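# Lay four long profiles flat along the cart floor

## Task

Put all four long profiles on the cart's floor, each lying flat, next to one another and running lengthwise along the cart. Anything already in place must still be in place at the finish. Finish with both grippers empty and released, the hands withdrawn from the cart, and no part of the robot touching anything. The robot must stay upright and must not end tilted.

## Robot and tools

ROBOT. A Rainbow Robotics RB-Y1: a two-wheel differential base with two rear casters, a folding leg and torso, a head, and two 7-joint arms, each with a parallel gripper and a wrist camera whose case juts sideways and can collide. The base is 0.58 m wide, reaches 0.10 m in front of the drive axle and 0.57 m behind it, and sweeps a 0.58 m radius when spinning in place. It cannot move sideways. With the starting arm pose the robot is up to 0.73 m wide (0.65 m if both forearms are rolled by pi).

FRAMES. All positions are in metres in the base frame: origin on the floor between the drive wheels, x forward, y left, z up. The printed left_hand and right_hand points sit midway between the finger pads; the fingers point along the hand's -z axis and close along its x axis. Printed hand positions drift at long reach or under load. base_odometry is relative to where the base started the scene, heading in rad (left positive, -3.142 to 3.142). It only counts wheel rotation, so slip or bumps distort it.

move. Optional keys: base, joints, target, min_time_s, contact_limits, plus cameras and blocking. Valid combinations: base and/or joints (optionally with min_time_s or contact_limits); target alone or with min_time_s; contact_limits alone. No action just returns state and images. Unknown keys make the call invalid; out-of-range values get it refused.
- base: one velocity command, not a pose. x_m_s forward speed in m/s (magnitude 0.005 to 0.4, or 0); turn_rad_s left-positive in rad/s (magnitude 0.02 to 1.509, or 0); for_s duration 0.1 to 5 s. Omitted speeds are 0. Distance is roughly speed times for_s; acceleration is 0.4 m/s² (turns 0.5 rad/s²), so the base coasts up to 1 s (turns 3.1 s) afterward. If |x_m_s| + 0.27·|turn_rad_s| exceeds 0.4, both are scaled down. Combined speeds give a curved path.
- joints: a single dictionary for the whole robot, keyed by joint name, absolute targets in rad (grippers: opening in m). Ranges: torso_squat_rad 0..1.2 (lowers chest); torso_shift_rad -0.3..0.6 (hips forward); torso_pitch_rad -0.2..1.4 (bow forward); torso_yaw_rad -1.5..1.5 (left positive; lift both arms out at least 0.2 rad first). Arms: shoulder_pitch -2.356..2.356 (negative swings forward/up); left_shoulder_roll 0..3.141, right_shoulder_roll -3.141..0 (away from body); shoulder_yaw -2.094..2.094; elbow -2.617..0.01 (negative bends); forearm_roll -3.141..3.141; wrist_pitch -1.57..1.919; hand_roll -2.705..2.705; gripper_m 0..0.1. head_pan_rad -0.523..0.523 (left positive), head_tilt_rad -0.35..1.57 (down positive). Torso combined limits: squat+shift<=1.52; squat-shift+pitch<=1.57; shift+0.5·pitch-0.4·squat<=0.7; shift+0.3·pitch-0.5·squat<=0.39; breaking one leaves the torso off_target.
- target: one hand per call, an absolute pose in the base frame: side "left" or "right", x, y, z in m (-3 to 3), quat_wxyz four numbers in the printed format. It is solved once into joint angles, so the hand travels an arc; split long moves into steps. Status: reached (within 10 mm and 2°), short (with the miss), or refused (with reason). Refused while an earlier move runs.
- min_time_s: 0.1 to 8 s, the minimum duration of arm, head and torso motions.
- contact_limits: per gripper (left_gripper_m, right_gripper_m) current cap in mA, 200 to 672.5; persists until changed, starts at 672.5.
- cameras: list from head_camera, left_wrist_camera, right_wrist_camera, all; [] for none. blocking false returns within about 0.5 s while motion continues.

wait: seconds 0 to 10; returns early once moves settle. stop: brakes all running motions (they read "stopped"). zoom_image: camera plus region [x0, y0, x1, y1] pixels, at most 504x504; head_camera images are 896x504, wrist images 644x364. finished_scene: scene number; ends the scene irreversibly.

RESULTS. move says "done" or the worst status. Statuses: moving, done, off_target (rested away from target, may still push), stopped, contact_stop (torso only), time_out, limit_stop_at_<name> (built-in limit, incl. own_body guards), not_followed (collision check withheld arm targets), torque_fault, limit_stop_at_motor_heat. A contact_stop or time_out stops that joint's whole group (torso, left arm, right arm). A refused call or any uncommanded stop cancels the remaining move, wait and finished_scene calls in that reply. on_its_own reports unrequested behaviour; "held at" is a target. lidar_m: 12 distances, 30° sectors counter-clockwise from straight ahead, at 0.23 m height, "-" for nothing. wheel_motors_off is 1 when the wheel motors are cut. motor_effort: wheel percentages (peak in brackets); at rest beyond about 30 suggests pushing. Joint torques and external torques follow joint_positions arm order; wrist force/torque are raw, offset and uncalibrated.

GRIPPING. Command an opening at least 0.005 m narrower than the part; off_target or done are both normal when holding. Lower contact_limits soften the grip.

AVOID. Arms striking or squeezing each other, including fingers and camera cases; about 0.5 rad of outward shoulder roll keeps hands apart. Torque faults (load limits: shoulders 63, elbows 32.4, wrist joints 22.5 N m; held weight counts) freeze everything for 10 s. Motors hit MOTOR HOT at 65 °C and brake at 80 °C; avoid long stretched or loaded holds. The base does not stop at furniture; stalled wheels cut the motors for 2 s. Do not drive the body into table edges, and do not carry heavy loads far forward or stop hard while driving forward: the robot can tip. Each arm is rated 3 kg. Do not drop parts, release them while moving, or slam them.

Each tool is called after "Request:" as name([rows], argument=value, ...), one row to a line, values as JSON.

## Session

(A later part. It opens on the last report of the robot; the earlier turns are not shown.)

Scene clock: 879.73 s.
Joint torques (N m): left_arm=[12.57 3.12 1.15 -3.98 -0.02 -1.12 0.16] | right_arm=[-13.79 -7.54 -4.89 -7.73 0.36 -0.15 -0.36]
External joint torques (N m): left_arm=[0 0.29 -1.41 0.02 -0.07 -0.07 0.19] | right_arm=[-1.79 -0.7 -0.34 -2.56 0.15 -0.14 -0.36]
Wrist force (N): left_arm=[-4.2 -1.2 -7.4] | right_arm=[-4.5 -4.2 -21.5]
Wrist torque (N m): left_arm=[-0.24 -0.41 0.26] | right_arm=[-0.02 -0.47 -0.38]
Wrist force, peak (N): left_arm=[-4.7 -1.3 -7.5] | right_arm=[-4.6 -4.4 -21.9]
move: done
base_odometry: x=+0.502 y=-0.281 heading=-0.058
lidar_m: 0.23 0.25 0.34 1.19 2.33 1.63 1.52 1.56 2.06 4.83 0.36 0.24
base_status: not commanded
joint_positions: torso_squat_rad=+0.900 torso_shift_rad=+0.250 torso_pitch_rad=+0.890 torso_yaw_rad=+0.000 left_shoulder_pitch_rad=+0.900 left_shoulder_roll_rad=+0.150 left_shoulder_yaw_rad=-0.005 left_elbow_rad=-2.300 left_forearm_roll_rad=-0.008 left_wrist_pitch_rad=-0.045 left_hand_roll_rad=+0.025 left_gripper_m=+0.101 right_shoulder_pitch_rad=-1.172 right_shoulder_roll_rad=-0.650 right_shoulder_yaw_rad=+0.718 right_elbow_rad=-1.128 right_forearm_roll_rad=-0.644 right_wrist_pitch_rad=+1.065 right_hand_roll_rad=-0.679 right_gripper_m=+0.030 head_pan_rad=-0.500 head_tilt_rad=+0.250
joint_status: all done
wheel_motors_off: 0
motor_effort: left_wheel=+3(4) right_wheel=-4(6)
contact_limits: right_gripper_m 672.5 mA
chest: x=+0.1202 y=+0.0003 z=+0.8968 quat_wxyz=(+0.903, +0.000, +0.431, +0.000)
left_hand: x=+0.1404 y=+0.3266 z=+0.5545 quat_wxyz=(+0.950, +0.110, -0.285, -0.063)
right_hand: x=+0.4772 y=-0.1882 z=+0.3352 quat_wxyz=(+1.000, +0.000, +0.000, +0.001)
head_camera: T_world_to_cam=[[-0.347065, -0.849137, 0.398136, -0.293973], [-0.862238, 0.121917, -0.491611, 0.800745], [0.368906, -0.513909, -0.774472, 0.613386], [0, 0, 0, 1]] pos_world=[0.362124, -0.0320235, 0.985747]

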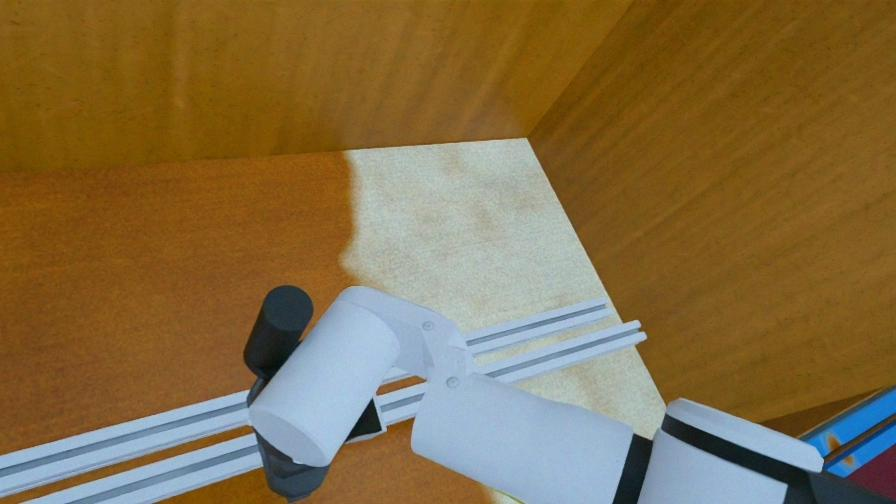

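Request:
move(target={"side": "right", "x": 0.478, "y": -0.194, "z": 0.315, "quat_wxyz": [1, 0, 0, 0.001]}, min_time_s=0.8, cameras=["head_camera"])

Request:
move(joints={"head_pan_rad": 0.2}, cameras=["head_camera"])

Request:
zoom_image(camera="head_camera", region=[150, 350, 350, 480])

Scene clock: 887.07 s.
Joint torques (N m): left_arm=[13.69 3.62 1.96 -4.09 0.09 -0.91 0.08] | right_arm=[-14.76 -6.96 -4.93 -7.14 0.37 -0.1 -0.03]
External joint torques (N m): left_arm=[1.12 0.79 -0.6 -0.08 0.03 0.14 0.11] | right_arm=[-2.64 -0.29 -0.94 -2.44 0.12 -0.17 -0.03]
Wrist force (N): left_arm=[-4.5 -1.6 -7.5] | right_arm=[-4.8 -4.5 -21.8]
Wrist torque (N m): left_arm=[-0.18 -0.47 0.26] | right_arm=[0.30 -0.51 -0.35]
Wrist force, peak (N): left_arm=[-4.4 -1.6 -7.9] | right_arm=[-5.3 -4.8 -22.3]
move: done
base_odometry: x=+0.502 y=-0.281 heading=-0.058
lidar_m: 0.24 0.24 0.34 1.20 2.34 1.65 1.52 1.56 2.05 4.83 0.36 0.24
base_status: not commanded
joint_positions: torso_squat_rad=+0.900 torso_shift_rad=+0.250 torso_pitch_rad=+0.890 torso_yaw_rad=+0.000 left_shoulder_pitch_rad=+0.900 left_shoulder_roll_rad=+0.150 left_shoulder_yaw_rad=-0.005 left_elbow_rad=-2.300 left_forearm_roll_rad=-0.008 left_wrist_pitch_rad=-0.045 left_hand_roll_rad=+0.025 left_gripper_m=+0.101 right_shoulder_pitch_rad=-1.193 right_shoulder_roll_rad=-0.603 right_shoulder_yaw_rad=+0.716 right_elbow_rad=-0.980 right_forearm_roll_rad=-0.656 right_wrist_pitch_rad=+0.983 right_hand_roll_rad=-0.611 right_gripper_m=+0.030 head_pan_rad=-0.500 head_tilt_rad=+0.250
joint_status: all done
wheel_motors_off: 0
motor_effort: left_wheel=+3(4) right_wheel=-4(6)
contact_limits: right_gripper_m 672.5 mA
chest: x=+0.1202 y=+0.0003 z=+0.8968 quat_wxyz=(+0.903, +0.000, +0.431, +0.000)
left_hand: x=+0.1404 y=+0.3266 z=+0.5545 quat_wxyz=(+0.950, +0.110, -0.285, -0.063)
right_hand: x=+0.4772 y=-0.1944 z=+0.3151 quat_wxyz=(+1.000, -0.001, +0.000, +0.001)
right_hand_status: reached (checked arc, planned for 0.8 s): 1 mm and 0.1 deg off.
head_camera: T_world_to_cam=[[-0.347096, -0.849094, 0.398202, -0.294025], [-0.862234, 0.12191, -0.491621, 0.800753], [0.368887, -0.513982, -0.774432, 0.613351], [0, 0, 0, 1]] pos_world=[0.362124, -0.0320235, 0.985746]

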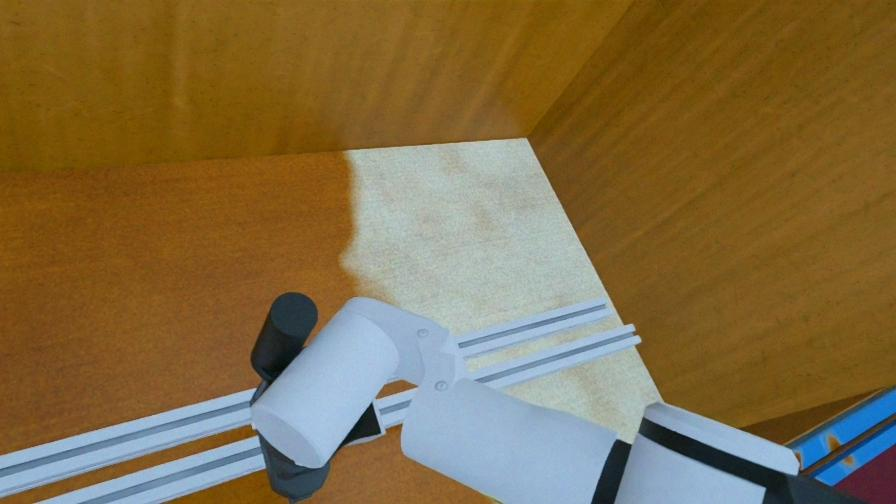

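Scene clock: 888.20 s.
Joint torques (N m): left_arm=[13.57 3.37 2.21 -4.2 0.04 -1.15 0.05] | right_arm=[-14.97 -6.23 -5.04 -6.85 0.57 -0.34 -0.15]
External joint torques (N m): left_arm=[0.99 0.54 -0.35 -0.19 -0.01 -0.1 0.08] | right_arm=[-2.84 0.44 -1.05 -2.12 0.37 -0.32 -0.14]
Wrist force (N): left_arm=[-4.2 -1.3 -7.5] | right_arm=[-4.8 -4.7 -21.4]
Wrist torque (N m): left_arm=[-0.21 -0.45 0.25] | right_arm=[0.11 -0.51 -0.37]
Wrist force, peak (N): left_arm=[-4.4 -1.2 -7.7] | right_arm=[-4.8 -4.6 -21.9]
move: done
base_odometry: x=+0.502 y=-0.281 heading=-0.058
lidar_m: 0.24 0.25 0.34 1.19 2.33 1.63 1.53 1.56 2.05 4.83 0.35 0.26
base_status: not commanded
joint_positions: torso_squat_rad=+0.900 torso_shift_rad=+0.250 torso_pitch_rad=+0.890 torso_yaw_rad=+0.000 left_shoulder_pitch_rad=+0.900 left_shoulder_roll_rad=+0.150 left_shoulder_yaw_rad=-0.005 left_elbow_rad=-2.300 left_forearm_roll_rad=-0.008 left_wrist_pitch_rad=-0.045 left_hand_roll_rad=+0.025 left_gripper_m=+0.101 right_shoulder_pitch_rad=-1.193 right_shoulder_roll_rad=-0.603 right_shoulder_yaw_rad=+0.716 right_elbow_rad=-0.980 right_forearm_roll_rad=-0.656 right_wrist_pitch_rad=+0.983 right_hand_roll_rad=-0.611 right_gripper_m=+0.030 head_pan_rad=+0.200 head_tilt_rad=+0.250
joint_status: all done
wheel_motors_off: 0
motor_effort: left_wheel=+3(4) right_wheel=-4(5)
contact_limits: right_gripper_m 672.5 mA
chest: x=+0.1202 y=+0.0003 z=+0.8968 quat_wxyz=(+0.903, +0.000, +0.431, +0.000)
left_hand: x=+0.1404 y=+0.3266 z=+0.5545 quat_wxyz=(+0.950, +0.110, -0.285, -0.063)
right_hand: x=+0.4772 y=-0.1944 z=+0.3151 quat_wxyz=(+1.000, -0.001, +0.000, +0.001)
head_camera: T_world_to_cam=[[0.0751358, -0.989519, -0.123319, 0.108162], [-0.888163, -0.0101852, -0.459415, 0.775966], [0.453344, 0.144046, -0.879619, 0.69439], [0, 0, 0, 1]] pos_world=[0.36626, 0.0149078, 0.980628]

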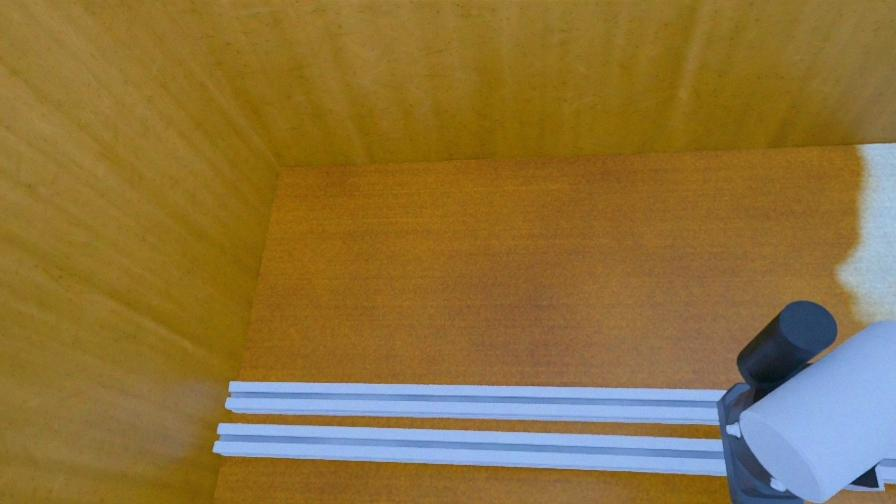

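Scaled by 2.520 (camera's finer frame: 1280x720).

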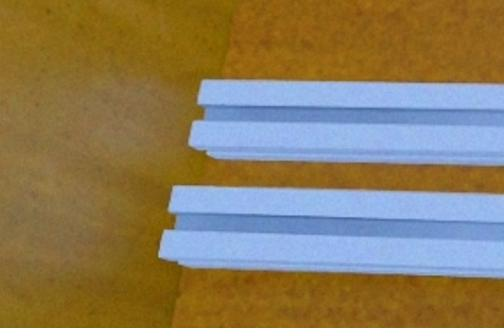

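Request:
move(target={"side": "right", "x": 0.478, "y": -0.194, "z": 0.306, "quat_wxyz": [1, 0, 0, 0.001]}, min_time_s=0.6, cameras=[])

Request:
move(target={"side": "right", "x": 0.478, "y": -0.194, "z": 0.3025, "quat_wxyz": [1, 0, 0, 0.001]}, min_time_s=0.6, cameras=[])

Scene clock: 893.73 s.
Joint torques (N m): left_arm=[13.4 3.22 2.56 -4.38 -0.03 -1 0.13] | right_arm=[-14.78 -6.12 -5.24 -6.78 0.55 0.18 0.15]
External joint torques (N m): left_arm=[0.83 0.38 0 -0.38 -0.08 0.05 0.15] | right_arm=[-2.48 0.31 -1.6 -2.31 0.26 0.05 0.15]
Wrist force (N): left_arm=[-4.3 -1.7 -7.5] | right_arm=[-4.7 -4.0 -21.9]
Wrist torque (N m): left_arm=[-0.19 -0.43 0.25] | right_arm=[0.28 -0.47 -0.39]
Wrist force, peak (N): left_arm=[-4.8 -1.4 -7.6] | right_arm=[-5.0 -5.5 -22.1]
move: done
base_odometry: x=+0.502 y=-0.281 heading=-0.058
lidar_m: 0.24 0.25 0.34 1.19 2.32 1.64 1.53 1.56 2.06 4.83 0.35 0.25
base_status: not commanded
joint_positions: torso_squat_rad=+0.900 torso_shift_rad=+0.250 torso_pitch_rad=+0.890 torso_yaw_rad=+0.000 left_shoulder_pitch_rad=+0.900 left_shoulder_roll_rad=+0.150 left_shoulder_yaw_rad=-0.005 left_elbow_rad=-2.300 left_forearm_roll_rad=-0.008 left_wrist_pitch_rad=-0.045 left_hand_roll_rad=+0.025 left_gripper_m=+0.101 right_shoulder_pitch_rad=-1.212 right_shoulder_roll_rad=-0.571 right_shoulder_yaw_rad=+0.716 right_elbow_rad=-0.896 right_forearm_roll_rad=-0.664 right_wrist_pitch_rad=+0.943 right_hand_roll_rad=-0.577 right_gripper_m=+0.030 head_pan_rad=+0.200 head_tilt_rad=+0.250
joint_status: all done
wheel_motors_off: 0
motor_effort: left_wheel=+4(4) right_wheel=-4(4)
contact_limits: right_gripper_m 672.5 mA
chest: x=+0.1202 y=+0.0003 z=+0.8968 quat_wxyz=(+0.903, +0.000, +0.431, +0.000)
left_hand: x=+0.1404 y=+0.3266 z=+0.5545 quat_wxyz=(+0.950, +0.110, -0.285, -0.063)
right_hand: x=+0.4774 y=-0.1944 z=+0.3058 quat_wxyz=(+1.000, +0.000, +0.000, +0.001)
right_hand_status: reached (checked arc, planned for 0.6 s): 1 mm and 0.1 deg off.

Scene clock: 894.67 s.
Joint torques (N m): left_arm=[13.4 3.17 1.79 -4.36 -0.18 -1.22 0.24] | right_arm=[-14.95 -5.43 -4.54 -6.36 0.3 -0.16 0]
External joint torques (N m): left_arm=[0.83 0.34 -0.78 -0.35 -0.24 -0.17 0.27] | right_arm=[-2.61 0.93 -1.03 -1.95 0.09 -0.14 0]
Wrist force (N): left_arm=[-4.7 -1.4 -7.2] | right_arm=[-4.8 -4.0 -21.6]
Wrist torque (N m): left_arm=[-0.19 -0.49 0.25] | right_arm=[0.18 -0.48 -0.33]
Wrist force, peak (N): left_arm=[-4.7 -1.4 -7.8] | right_arm=[-4.8 -4.4 -21.9]
move: done
base_odometry: x=+0.502 y=-0.281 heading=-0.058
lidar_m: 0.24 0.25 0.34 1.18 2.33 1.63 1.53 1.57 2.06 4.83 0.35 0.25
base_status: not commanded
joint_positions: torso_squat_rad=+0.900 torso_shift_rad=+0.250 torso_pitch_rad=+0.890 torso_yaw_rad=+0.000 left_shoulder_pitch_rad=+0.900 left_shoulder_roll_rad=+0.150 left_shoulder_yaw_rad=-0.005 left_elbow_rad=-2.300 left_forearm_roll_rad=-0.008 left_wrist_pitch_rad=-0.045 left_hand_roll_rad=+0.025 left_gripper_m=+0.101 right_shoulder_pitch_rad=-1.219 right_shoulder_roll_rad=-0.560 right_shoulder_yaw_rad=+0.716 right_elbow_rad=-0.865 right_forearm_roll_rad=-0.667 right_wrist_pitch_rad=+0.927 right_hand_roll_rad=-0.565 right_gripper_m=+0.030 head_pan_rad=+0.200 head_tilt_rad=+0.250
joint_status: all done
wheel_motors_off: 0
motor_effort: left_wheel=+3(4) right_wheel=-4(6)
contact_limits: right_gripper_m 672.5 mA
chest: x=+0.1202 y=+0.0003 z=+0.8968 quat_wxyz=(+0.903, +0.000, +0.431, +0.000)
left_hand: x=+0.1404 y=+0.3266 z=+0.5545 quat_wxyz=(+0.950, +0.110, -0.285, -0.063)
right_hand: x=+0.4773 y=-0.1945 z=+0.3024 quat_wxyz=(+1.000, -0.001, +0.000, +0.001)
right_hand_status: reached (checked arc, planned for 0.6 s): 1 mm and 0.1 deg off.

Request:
move(target={"side": "right", "x": 0.478, "y": -0.194, "z": 0.3, "quat_wxyz": [1, 0, 0, 0.001]}, min_time_s=0.6, cameras=[])

Request:
move(target={"side": "right", "x": 0.478, "y": -0.194, "z": 0.298, "quat_wxyz": [1, 0, 0, 0.001]}, min_time_s=0.6, cameras=["head_camera"])

Scene clock: 900.47 s.
Joint torques (N m): left_arm=[12.81 3.6 1.76 -4.27 0.05 -1 0.14] | right_arm=[-12.6 -5.91 -3.46 -3.03 2.08 -3.41 -0.06]
External joint torques (N m): left_arm=[0.24 0.77 -0.8 -0.26 -0.01 0.05 0.16] | right_arm=[-0.16 0.37 -0.04 1.3 1.89 -3.39 -0.05]
Wrist force (N): left_arm=[-4.7 -1.4 -7.3] | right_arm=[-16.8 -4.9 15.0]
Wrist torque (N m): left_arm=[-0.22 -0.46 0.26] | right_arm=[0.16 0.65 -0.31]
Wrist force, peak (N): left_arm=[-4.3 -1.4 -7.9] | right_arm=[-17.4 -5.6 16.4]
move: done
base_odometry: x=+0.502 y=-0.281 heading=-0.058
lidar_m: 0.24 0.25 0.34 1.20 2.34 1.64 1.53 1.56 2.05 4.82 0.36 0.26
base_status: not commanded
joint_positions: torso_squat_rad=+0.900 torso_shift_rad=+0.250 torso_pitch_rad=+0.890 torso_yaw_rad=+0.000 left_shoulder_pitch_rad=+0.900 left_shoulder_roll_rad=+0.150 left_shoulder_yaw_rad=-0.005 left_elbow_rad=-2.300 left_forearm_roll_rad=-0.008 left_wrist_pitch_rad=-0.045 left_hand_roll_rad=+0.025 left_gripper_m=+0.101 right_shoulder_pitch_rad=-1.226 right_shoulder_roll_rad=-0.550 right_shoulder_yaw_rad=+0.716 right_elbow_rad=-0.840 right_forearm_roll_rad=-0.670 right_wrist_pitch_rad=+0.916 right_hand_roll_rad=-0.555 right_gripper_m=+0.030 head_pan_rad=+0.200 head_tilt_rad=+0.250
joint_status: all done
wheel_motors_off: 0
motor_effort: left_wheel=+3(5) right_wheel=-3(6)
contact_limits: right_gripper_m 672.5 mA
chest: x=+0.1200 y=+0.0003 z=+0.8970 quat_wxyz=(+0.903, +0.000, +0.430, +0.000)
left_hand: x=+0.1404 y=+0.3265 z=+0.5547 quat_wxyz=(+0.950, +0.110, -0.285, -0.063)
right_hand: x=+0.4778 y=-0.1941 z=+0.3006 quat_wxyz=(+1.000, +0.000, +0.000, +0.001)
right_hand_status: reached (checked arc, planned for 0.6 s): 1 mm and 0.0 deg off.

Scene clock: 901.40 s.
Joint torques (N m): left_arm=[13.34 3.25 2.1 -4.28 -0.13 -1.21 0.04] | right_arm=[-9.79 -5.05 -2.06 0.48 3.62 -7.64 0.15]
External joint torques (N m): left_arm=[0.78 0.42 -0.46 -0.25 -0.19 -0.16 0.06] | right_arm=[2.75 1.18 1.27 4.75 3.43 -7.62 0.15]
Wrist force (N): left_arm=[-4.1 -1.2 -6.9] | right_arm=[-29.2 -6.2 61.8]
Wrist torque (N m): left_arm=[-0.22 -0.41 0.25] | right_arm=[0.20 2.00 -0.34]
Wrist force, peak (N): left_arm=[-4.7 -1.8 -7.5] | right_arm=[-29.7 -6.6 62.7]
move: done
base_odometry: x=+0.502 y=-0.281 heading=-0.058
lidar_m: 0.24 0.25 0.33 1.18 2.33 1.64 1.53 1.56 2.05 4.83 0.35 0.25
base_status: not commanded
joint_positions: torso_squat_rad=+0.900 torso_shift_rad=+0.249 torso_pitch_rad=+0.888 torso_yaw_rad=+0.000 left_shoulder_pitch_rad=+0.900 left_shoulder_roll_rad=+0.150 left_shoulder_yaw_rad=-0.005 left_elbow_rad=-2.300 left_forearm_roll_rad=-0.008 left_wrist_pitch_rad=-0.045 left_hand_roll_rad=+0.025 left_gripper_m=+0.101 right_shoulder_pitch_rad=-1.233 right_shoulder_roll_rad=-0.541 right_shoulder_yaw_rad=+0.716 right_elbow_rad=-0.815 right_forearm_roll_rad=-0.674 right_wrist_pitch_rad=+0.905 right_hand_roll_rad=-0.544 right_gripper_m=+0.029 head_pan_rad=+0.200 head_tilt_rad=+0.250
joint_status: all done
wheel_motors_off: 0
motor_effort: left_wheel=+4(4) right_wheel=+0(6)
contact_limits: right_gripper_m 672.5 mA
chest: x=+0.1194 y=+0.0004 z=+0.8973 quat_wxyz=(+0.903, -0.001, +0.430, +0.000)
left_hand: x=+0.1404 y=+0.3265 z=+0.5549 quat_wxyz=(+0.950, +0.109, -0.286, -0.063)
right_hand: x=+0.4784 y=-0.1940 z=+0.2995 quat_wxyz=(+1.000, +0.000, -0.001, +0.001)
right_hand_status: reached (checked arc, planned for 0.6 s): 2 mm and 0.1 deg off.
head_camera: T_world_to_cam=[[0.0752139, -0.989605, -0.122574, 0.107702], [-0.887141, -0.0102784, -0.461384, 0.777093], [0.455328, 0.143443, -0.878692, 0.694076], [0, 0, 0, 1]] pos_world=[0.365258, 0.0150092, 0.981619]

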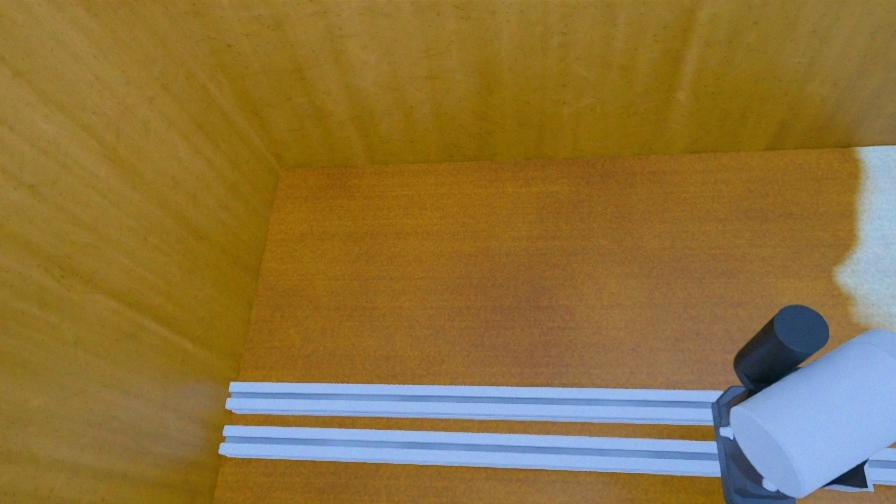

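Request:
move(contact_limits={"right_gripper_m": 200}, cameras=[])

Request:
move(target={"side": "right", "x": 0.478, "y": -0.194, "z": 0.301, "quat_wxyz": [1, 0, 0, 0.001]}, min_time_s=0.5, cameras=[])

Request:
move(joints={"right_gripper_m": 0.038}, cameras=["head_camera", "right_wrist_camera"])

Request:
move(target={"side": "right", "x": 0.477, "y": -0.194, "z": 0.36, "quat_wxyz": [1, 0, 0, 0.001]}, min_time_s=0.8, cameras=[])

Request:
move(target={"side": "right", "x": 0.44, "y": -0.2, "z": 0.55, "quat_wxyz": [1, 0, 0, 0.001]}, min_time_s=1.2, cameras=["head_camera"])

Request:
move(target={"side": "right", "x": 0.42, "y": -0.22, "z": 0.76, "quat_wxyz": [1, 0, 0, 0.001]}, min_time_s=1.2, cameras=["head_camera"])

Scene clock: 910.60 s.
Joint torques (N m): left_arm=[13.42 3.05 2.12 -3.81 -0.21 -1.01 0.16] | right_arm=[-9.1 -4.88 -2.19 0.51 3.2 -6.8 0.01]
External joint torques (N m): left_arm=[0.86 0.22 -0.44 0.22 -0.27 0.04 0.19] | right_arm=[3.45 1.35 1.14 4.78 3.01 -6.8 0.01]
Wrist force (N): left_arm=[-4.3 -1.3 -7.3] | right_arm=[-25.4 -6.8 57.2]
Wrist torque (N m): left_arm=[-0.21 -0.46 0.27] | right_arm=[0.14 1.61 -0.32]
Wrist force, peak (N): left_arm=[-4.5 -1.4 -7.7] | right_arm=[-29.2 -5.9 62.1]
base_odometry: x=+0.502 y=-0.281 heading=-0.058
lidar_m: 0.23 0.25 0.33 1.19 2.33 1.64 1.52 1.57 2.05 4.83 0.35 0.26
base_status: not commanded
joint_positions: torso_squat_rad=+0.900 torso_shift_rad=+0.249 torso_pitch_rad=+0.888 torso_yaw_rad=+0.000 left_shoulder_pitch_rad=+0.900 left_shoulder_roll_rad=+0.150 left_shoulder_yaw_rad=-0.005 left_elbow_rad=-2.300 left_forearm_roll_rad=-0.008 left_wrist_pitch_rad=-0.045 left_hand_roll_rad=+0.025 left_gripper_m=+0.101 right_shoulder_pitch_rad=-1.233 right_shoulder_roll_rad=-0.541 right_shoulder_yaw_rad=+0.715 right_elbow_rad=-0.815 right_forearm_roll_rad=-0.674 right_wrist_pitch_rad=+0.905 right_hand_roll_rad=-0.544 right_gripper_m=+0.031 head_pan_rad=+0.200 head_tilt_rad=+0.250
joint_status: not commanded
wheel_motors_off: 0
motor_effort: left_wheel=+4(4) right_wheel=+1(3)
contact_limits: right_gripper_m 200 mA
chest: x=+0.1194 y=+0.0004 z=+0.8973 quat_wxyz=(+0.903, -0.001, +0.430, +0.000)
left_hand: x=+0.1404 y=+0.3265 z=+0.5549 quat_wxyz=(+0.950, +0.109, -0.286, -0.063)
right_hand: x=+0.4786 y=-0.1939 z=+0.2996 quat_wxyz=(+1.000, +0.000, -0.001, +0.001)

Scene clock: 911.43 s.
Joint torques (N m): left_arm=[13.42 3.44 2.34 -4.28 -0.11 -1.19 0.27] | right_arm=[-10.15 -6.37 -2.74 -4.26 1.13 -2.55 -0.65]
External joint torques (N m): left_arm=[0.86 0.61 -0.22 -0.26 -0.16 -0.14 0.29] | right_arm=[2.34 -0.11 0.65 0.05 0.94 -2.53 -0.66]
Wrist force (N): left_arm=[-4.3 -1.9 -7.3] | right_arm=[-11.1 -6.4 10.5]
Wrist torque (N m): left_arm=[-0.14 -0.44 0.26] | right_arm=[0.05 0.22 -0.26]
Wrist force, peak (N): left_arm=[-4.8 -1.8 -7.3] | right_arm=[-25.1 -6.7 56.5]
move: done
base_odometry: x=+0.502 y=-0.281 heading=-0.058
lidar_m: 0.23 0.24 0.33 1.19 2.34 1.63 1.52 1.56 2.05 4.82 0.36 0.26
base_status: not commanded
joint_positions: torso_squat_rad=+0.900 torso_shift_rad=+0.250 torso_pitch_rad=+0.889 torso_yaw_rad=+0.000 left_shoulder_pitch_rad=+0.900 left_shoulder_roll_rad=+0.150 left_shoulder_yaw_rad=-0.005 left_elbow_rad=-2.300 left_forearm_roll_rad=-0.008 left_wrist_pitch_rad=-0.045 left_hand_roll_rad=+0.025 left_gripper_m=+0.101 right_shoulder_pitch_rad=-1.230 right_shoulder_roll_rad=-0.546 right_shoulder_yaw_rad=+0.715 right_elbow_rad=-0.831 right_forearm_roll_rad=-0.674 right_wrist_pitch_rad=+0.914 right_hand_roll_rad=-0.549 right_gripper_m=+0.030 head_pan_rad=+0.200 head_tilt_rad=+0.250
joint_status: all done
wheel_motors_off: 0
motor_effort: left_wheel=+4(4) right_wheel=-2(3)
contact_limits: right_gripper_m 200 mA
chest: x=+0.1197 y=+0.0004 z=+0.8971 quat_wxyz=(+0.903, -0.001, +0.430, +0.000)
left_hand: x=+0.1404 y=+0.3265 z=+0.5547 quat_wxyz=(+0.950, +0.109, -0.286, -0.063)
right_hand: x=+0.4781 y=-0.1938 z=+0.3006 quat_wxyz=(+1.000, +0.000, +0.001, +0.001)
right_hand_status: reached (checked arc, planned for 0.5 s): 0 mm and 0.1 deg off.

Scene clock: 911.97 s.
Joint torques (N m): left_arm=[13.3 3.19 2.16 -4.13 -0.19 -0.85 0.32] | right_arm=[-8.03 -5.91 -1.8 -3.12 -0.09 0.37 -0.57]
External joint torques (N m): left_arm=[0.73 0.36 -0.4 -0.11 -0.24 0.19 0.35] | right_arm=[4.48 0.35 1.59 1.2 -0.28 0.39 -0.57]
Wrist force (N): left_arm=[-4.6 -1.4 -7.2] | right_arm=[-0.1 -5.5 0.1]
Wrist torque (N m): left_arm=[-0.21 -0.45 0.25] | right_arm=[0.03 -0.34 -0.34]
Wrist force, peak (N): left_arm=[-4.4 -1.7 -7.5] | right_arm=[-10.4 -6.4 11.6]
move: done
base_odometry: x=+0.502 y=-0.281 heading=-0.058
lidar_m: 0.23 0.25 0.33 1.19 2.33 1.63 1.53 1.57 2.05 4.83 0.36 0.26
base_status: not commanded
joint_positions: torso_squat_rad=+0.900 torso_shift_rad=+0.250 torso_pitch_rad=+0.889 torso_yaw_rad=+0.000 left_shoulder_pitch_rad=+0.900 left_shoulder_roll_rad=+0.150 left_shoulder_yaw_rad=-0.005 left_elbow_rad=-2.300 left_forearm_roll_rad=-0.008 left_wrist_pitch_rad=-0.045 left_hand_roll_rad=+0.025 left_gripper_m=+0.101 right_shoulder_pitch_rad=-1.230 right_shoulder_roll_rad=-0.547 right_shoulder_yaw_rad=+0.715 right_elbow_rad=-0.831 right_forearm_roll_rad=-0.674 right_wrist_pitch_rad=+0.913 right_hand_roll_rad=-0.549 right_gripper_m=+0.038 head_pan_rad=+0.200 head_tilt_rad=+0.250
joint_status: all done
wheel_motors_off: 0
motor_effort: left_wheel=+4(5) right_wheel=-1(2)
contact_limits: right_gripper_m 200 mA
chest: x=+0.1198 y=+0.0004 z=+0.8970 quat_wxyz=(+0.903, +0.000, +0.430, +0.000)
left_hand: x=+0.1404 y=+0.3265 z=+0.5547 quat_wxyz=(+0.950, +0.109, -0.286, -0.063)
right_hand: x=+0.4787 y=-0.1935 z=+0.3007 quat_wxyz=(+1.000, +0.000, +0.000, +0.001)
head_camera: T_world_to_cam=[[0.075197, -0.989576, -0.122824, 0.107853], [-0.887597, -0.0102908, -0.460506, 0.776614], [0.454442, 0.143647, -0.879118, 0.69415], [0, 0, 0, 1]] pos_world=[0.365759, 0.0150086, 0.981123]
right_wrist_camera: T_world_to_cam=[[-0.999856, 0.0154752, -0.00699141, 0.485467], [0.0106639, 0.892615, 0.450694, 0.0623412], [0.0132152, 0.450555, -0.892651, 0.423388], [0, 0, 0, 1]] pos_world=[0.479137, -0.253919, 0.353235]

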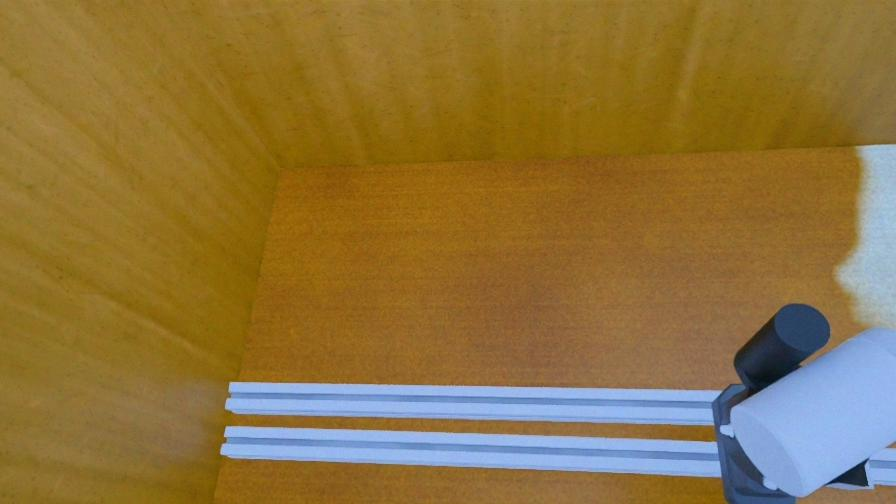

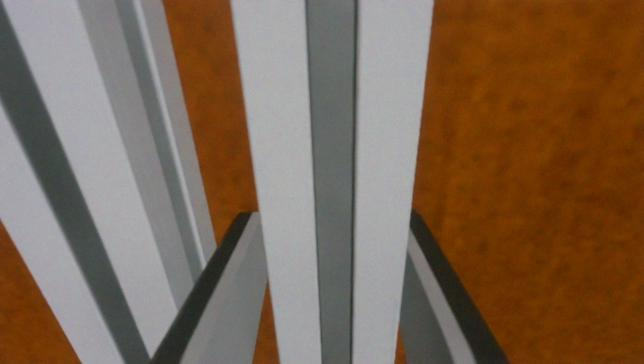

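Scene clock: 913.37 s.
Joint torques (N m): left_arm=[13.2 3.34 1.32 -4.11 -0.08 -1.25 0.21] | right_arm=[-11.59 -8.39 -4.68 -6.57 0.37 -0.09 -0.32]
External joint torques (N m): left_arm=[0.64 0.51 -1.24 -0.1 -0.13 -0.2 0.23] | right_arm=[0.16 -0.81 0.55 -1.18 0.16 -0.08 -0.32]
Wrist force (N): left_arm=[-4.1 -1.7 -7.3] | right_arm=[-4.5 -4.1 -12.5]
Wrist torque (N m): left_arm=[-0.18 -0.41 0.27] | right_arm=[0.01 -0.45 -0.38]
Wrist force, peak (N): left_arm=[-4.6 -1.4 -7.7] | right_arm=[-2.0 -3.9 -14.4]
move: done
base_odometry: x=+0.502 y=-0.281 heading=-0.058
lidar_m: 0.23 0.24 0.34 1.18 2.34 1.63 1.52 1.57 2.05 4.83 0.35 0.25
base_status: not commanded
joint_positions: torso_squat_rad=+0.900 torso_shift_rad=+0.250 torso_pitch_rad=+0.890 torso_yaw_rad=+0.000 left_shoulder_pitch_rad=+0.900 left_shoulder_roll_rad=+0.150 left_shoulder_yaw_rad=-0.005 left_elbow_rad=-2.300 left_forearm_roll_rad=-0.008 left_wrist_pitch_rad=-0.045 left_hand_roll_rad=+0.025 left_gripper_m=+0.101 right_shoulder_pitch_rad=-1.147 right_shoulder_roll_rad=-0.725 right_shoulder_yaw_rad=+0.709 right_elbow_rad=-1.277 right_forearm_roll_rad=-0.669 right_wrist_pitch_rad=+1.144 right_hand_roll_rad=-0.719 right_gripper_m=+0.038 head_pan_rad=+0.200 head_tilt_rad=+0.250
joint_status: all done
wheel_motors_off: 0
motor_effort: left_wheel=+4(6) right_wheel=-3(6)
contact_limits: right_gripper_m 200 mA
chest: x=+0.1200 y=+0.0003 z=+0.8969 quat_wxyz=(+0.903, +0.000, +0.430, +0.000)
left_hand: x=+0.1404 y=+0.3266 z=+0.5546 quat_wxyz=(+0.950, +0.110, -0.285, -0.063)
right_hand: x=+0.4767 y=-0.1936 z=+0.3596 quat_wxyz=(+1.000, +0.001, +0.002, +0.001)
right_hand_status: reached (checked arc, planned for 0.8 s): 1 mm and 0.3 deg off.

Scene clock: 914.93 s.
Joint torques (N m): left_arm=[13.34 3.19 2.17 -4.24 -0.31 -1.15 0.06] | right_arm=[-10.12 -10.99 -6.63 -6 0.55 -0.11 -0.09]
External joint torques (N m): left_arm=[0.77 0.36 -0.39 -0.23 -0.37 -0.1 0.08] | right_arm=[-0.21 -1.07 0.84 -0.76 0.33 -0.11 -0.09]
Wrist force (N): left_arm=[-4.4 -0.8 -7.3] | right_arm=[-4.6 -3.9 -12.2]
Wrist torque (N m): left_arm=[-0.25 -0.44 0.26] | right_arm=[0.00 -0.49 -0.37]
Wrist force, peak (N): left_arm=[-4.7 -1.6 -7.7] | right_arm=[-4.4 -4.7 -13.1]
move: done
base_odometry: x=+0.502 y=-0.281 heading=-0.058
lidar_m: 0.23 0.25 0.33 1.20 2.33 1.62 1.52 1.56 2.05 4.82 0.36 0.25
base_status: not commanded
joint_positions: torso_squat_rad=+0.900 torso_shift_rad=+0.250 torso_pitch_rad=+0.890 torso_yaw_rad=+0.000 left_shoulder_pitch_rad=+0.900 left_shoulder_roll_rad=+0.150 left_shoulder_yaw_rad=-0.005 left_elbow_rad=-2.300 left_forearm_roll_rad=-0.008 left_wrist_pitch_rad=-0.045 left_hand_roll_rad=+0.025 left_gripper_m=+0.101 right_shoulder_pitch_rad=-1.079 right_shoulder_roll_rad=-1.122 right_shoulder_yaw_rad=+0.556 right_elbow_rad=-2.151 right_forearm_roll_rad=-0.903 right_wrist_pitch_rad=+1.612 right_hand_roll_rad=-1.084 right_gripper_m=+0.038 head_pan_rad=+0.200 head_tilt_rad=+0.250
joint_status: all done
wheel_motors_off: 0
motor_effort: left_wheel=+4(5) right_wheel=-2(6)
contact_limits: right_gripper_m 200 mA
chest: x=+0.1201 y=+0.0003 z=+0.8969 quat_wxyz=(+0.903, +0.000, +0.430, +0.000)
left_hand: x=+0.1404 y=+0.3266 z=+0.5546 quat_wxyz=(+0.950, +0.110, -0.285, -0.063)
right_hand: x=+0.4400 y=-0.1999 z=+0.5495 quat_wxyz=(+1.000, +0.000, +0.000, +0.001)
right_hand_status: reached (checked arc, planned for 1.2 s): 0 mm and 0.1 deg off.
head_camera: T_world_to_cam=[[0.0751462, -0.989533, -0.123197, 0.108079], [-0.887956, -0.0101851, -0.459815, 0.776196], [0.453748, 0.143947, -0.879427, 0.69432], [0, 0, 0, 1]] pos_world=[0.36606, 0.0149081, 0.980826]

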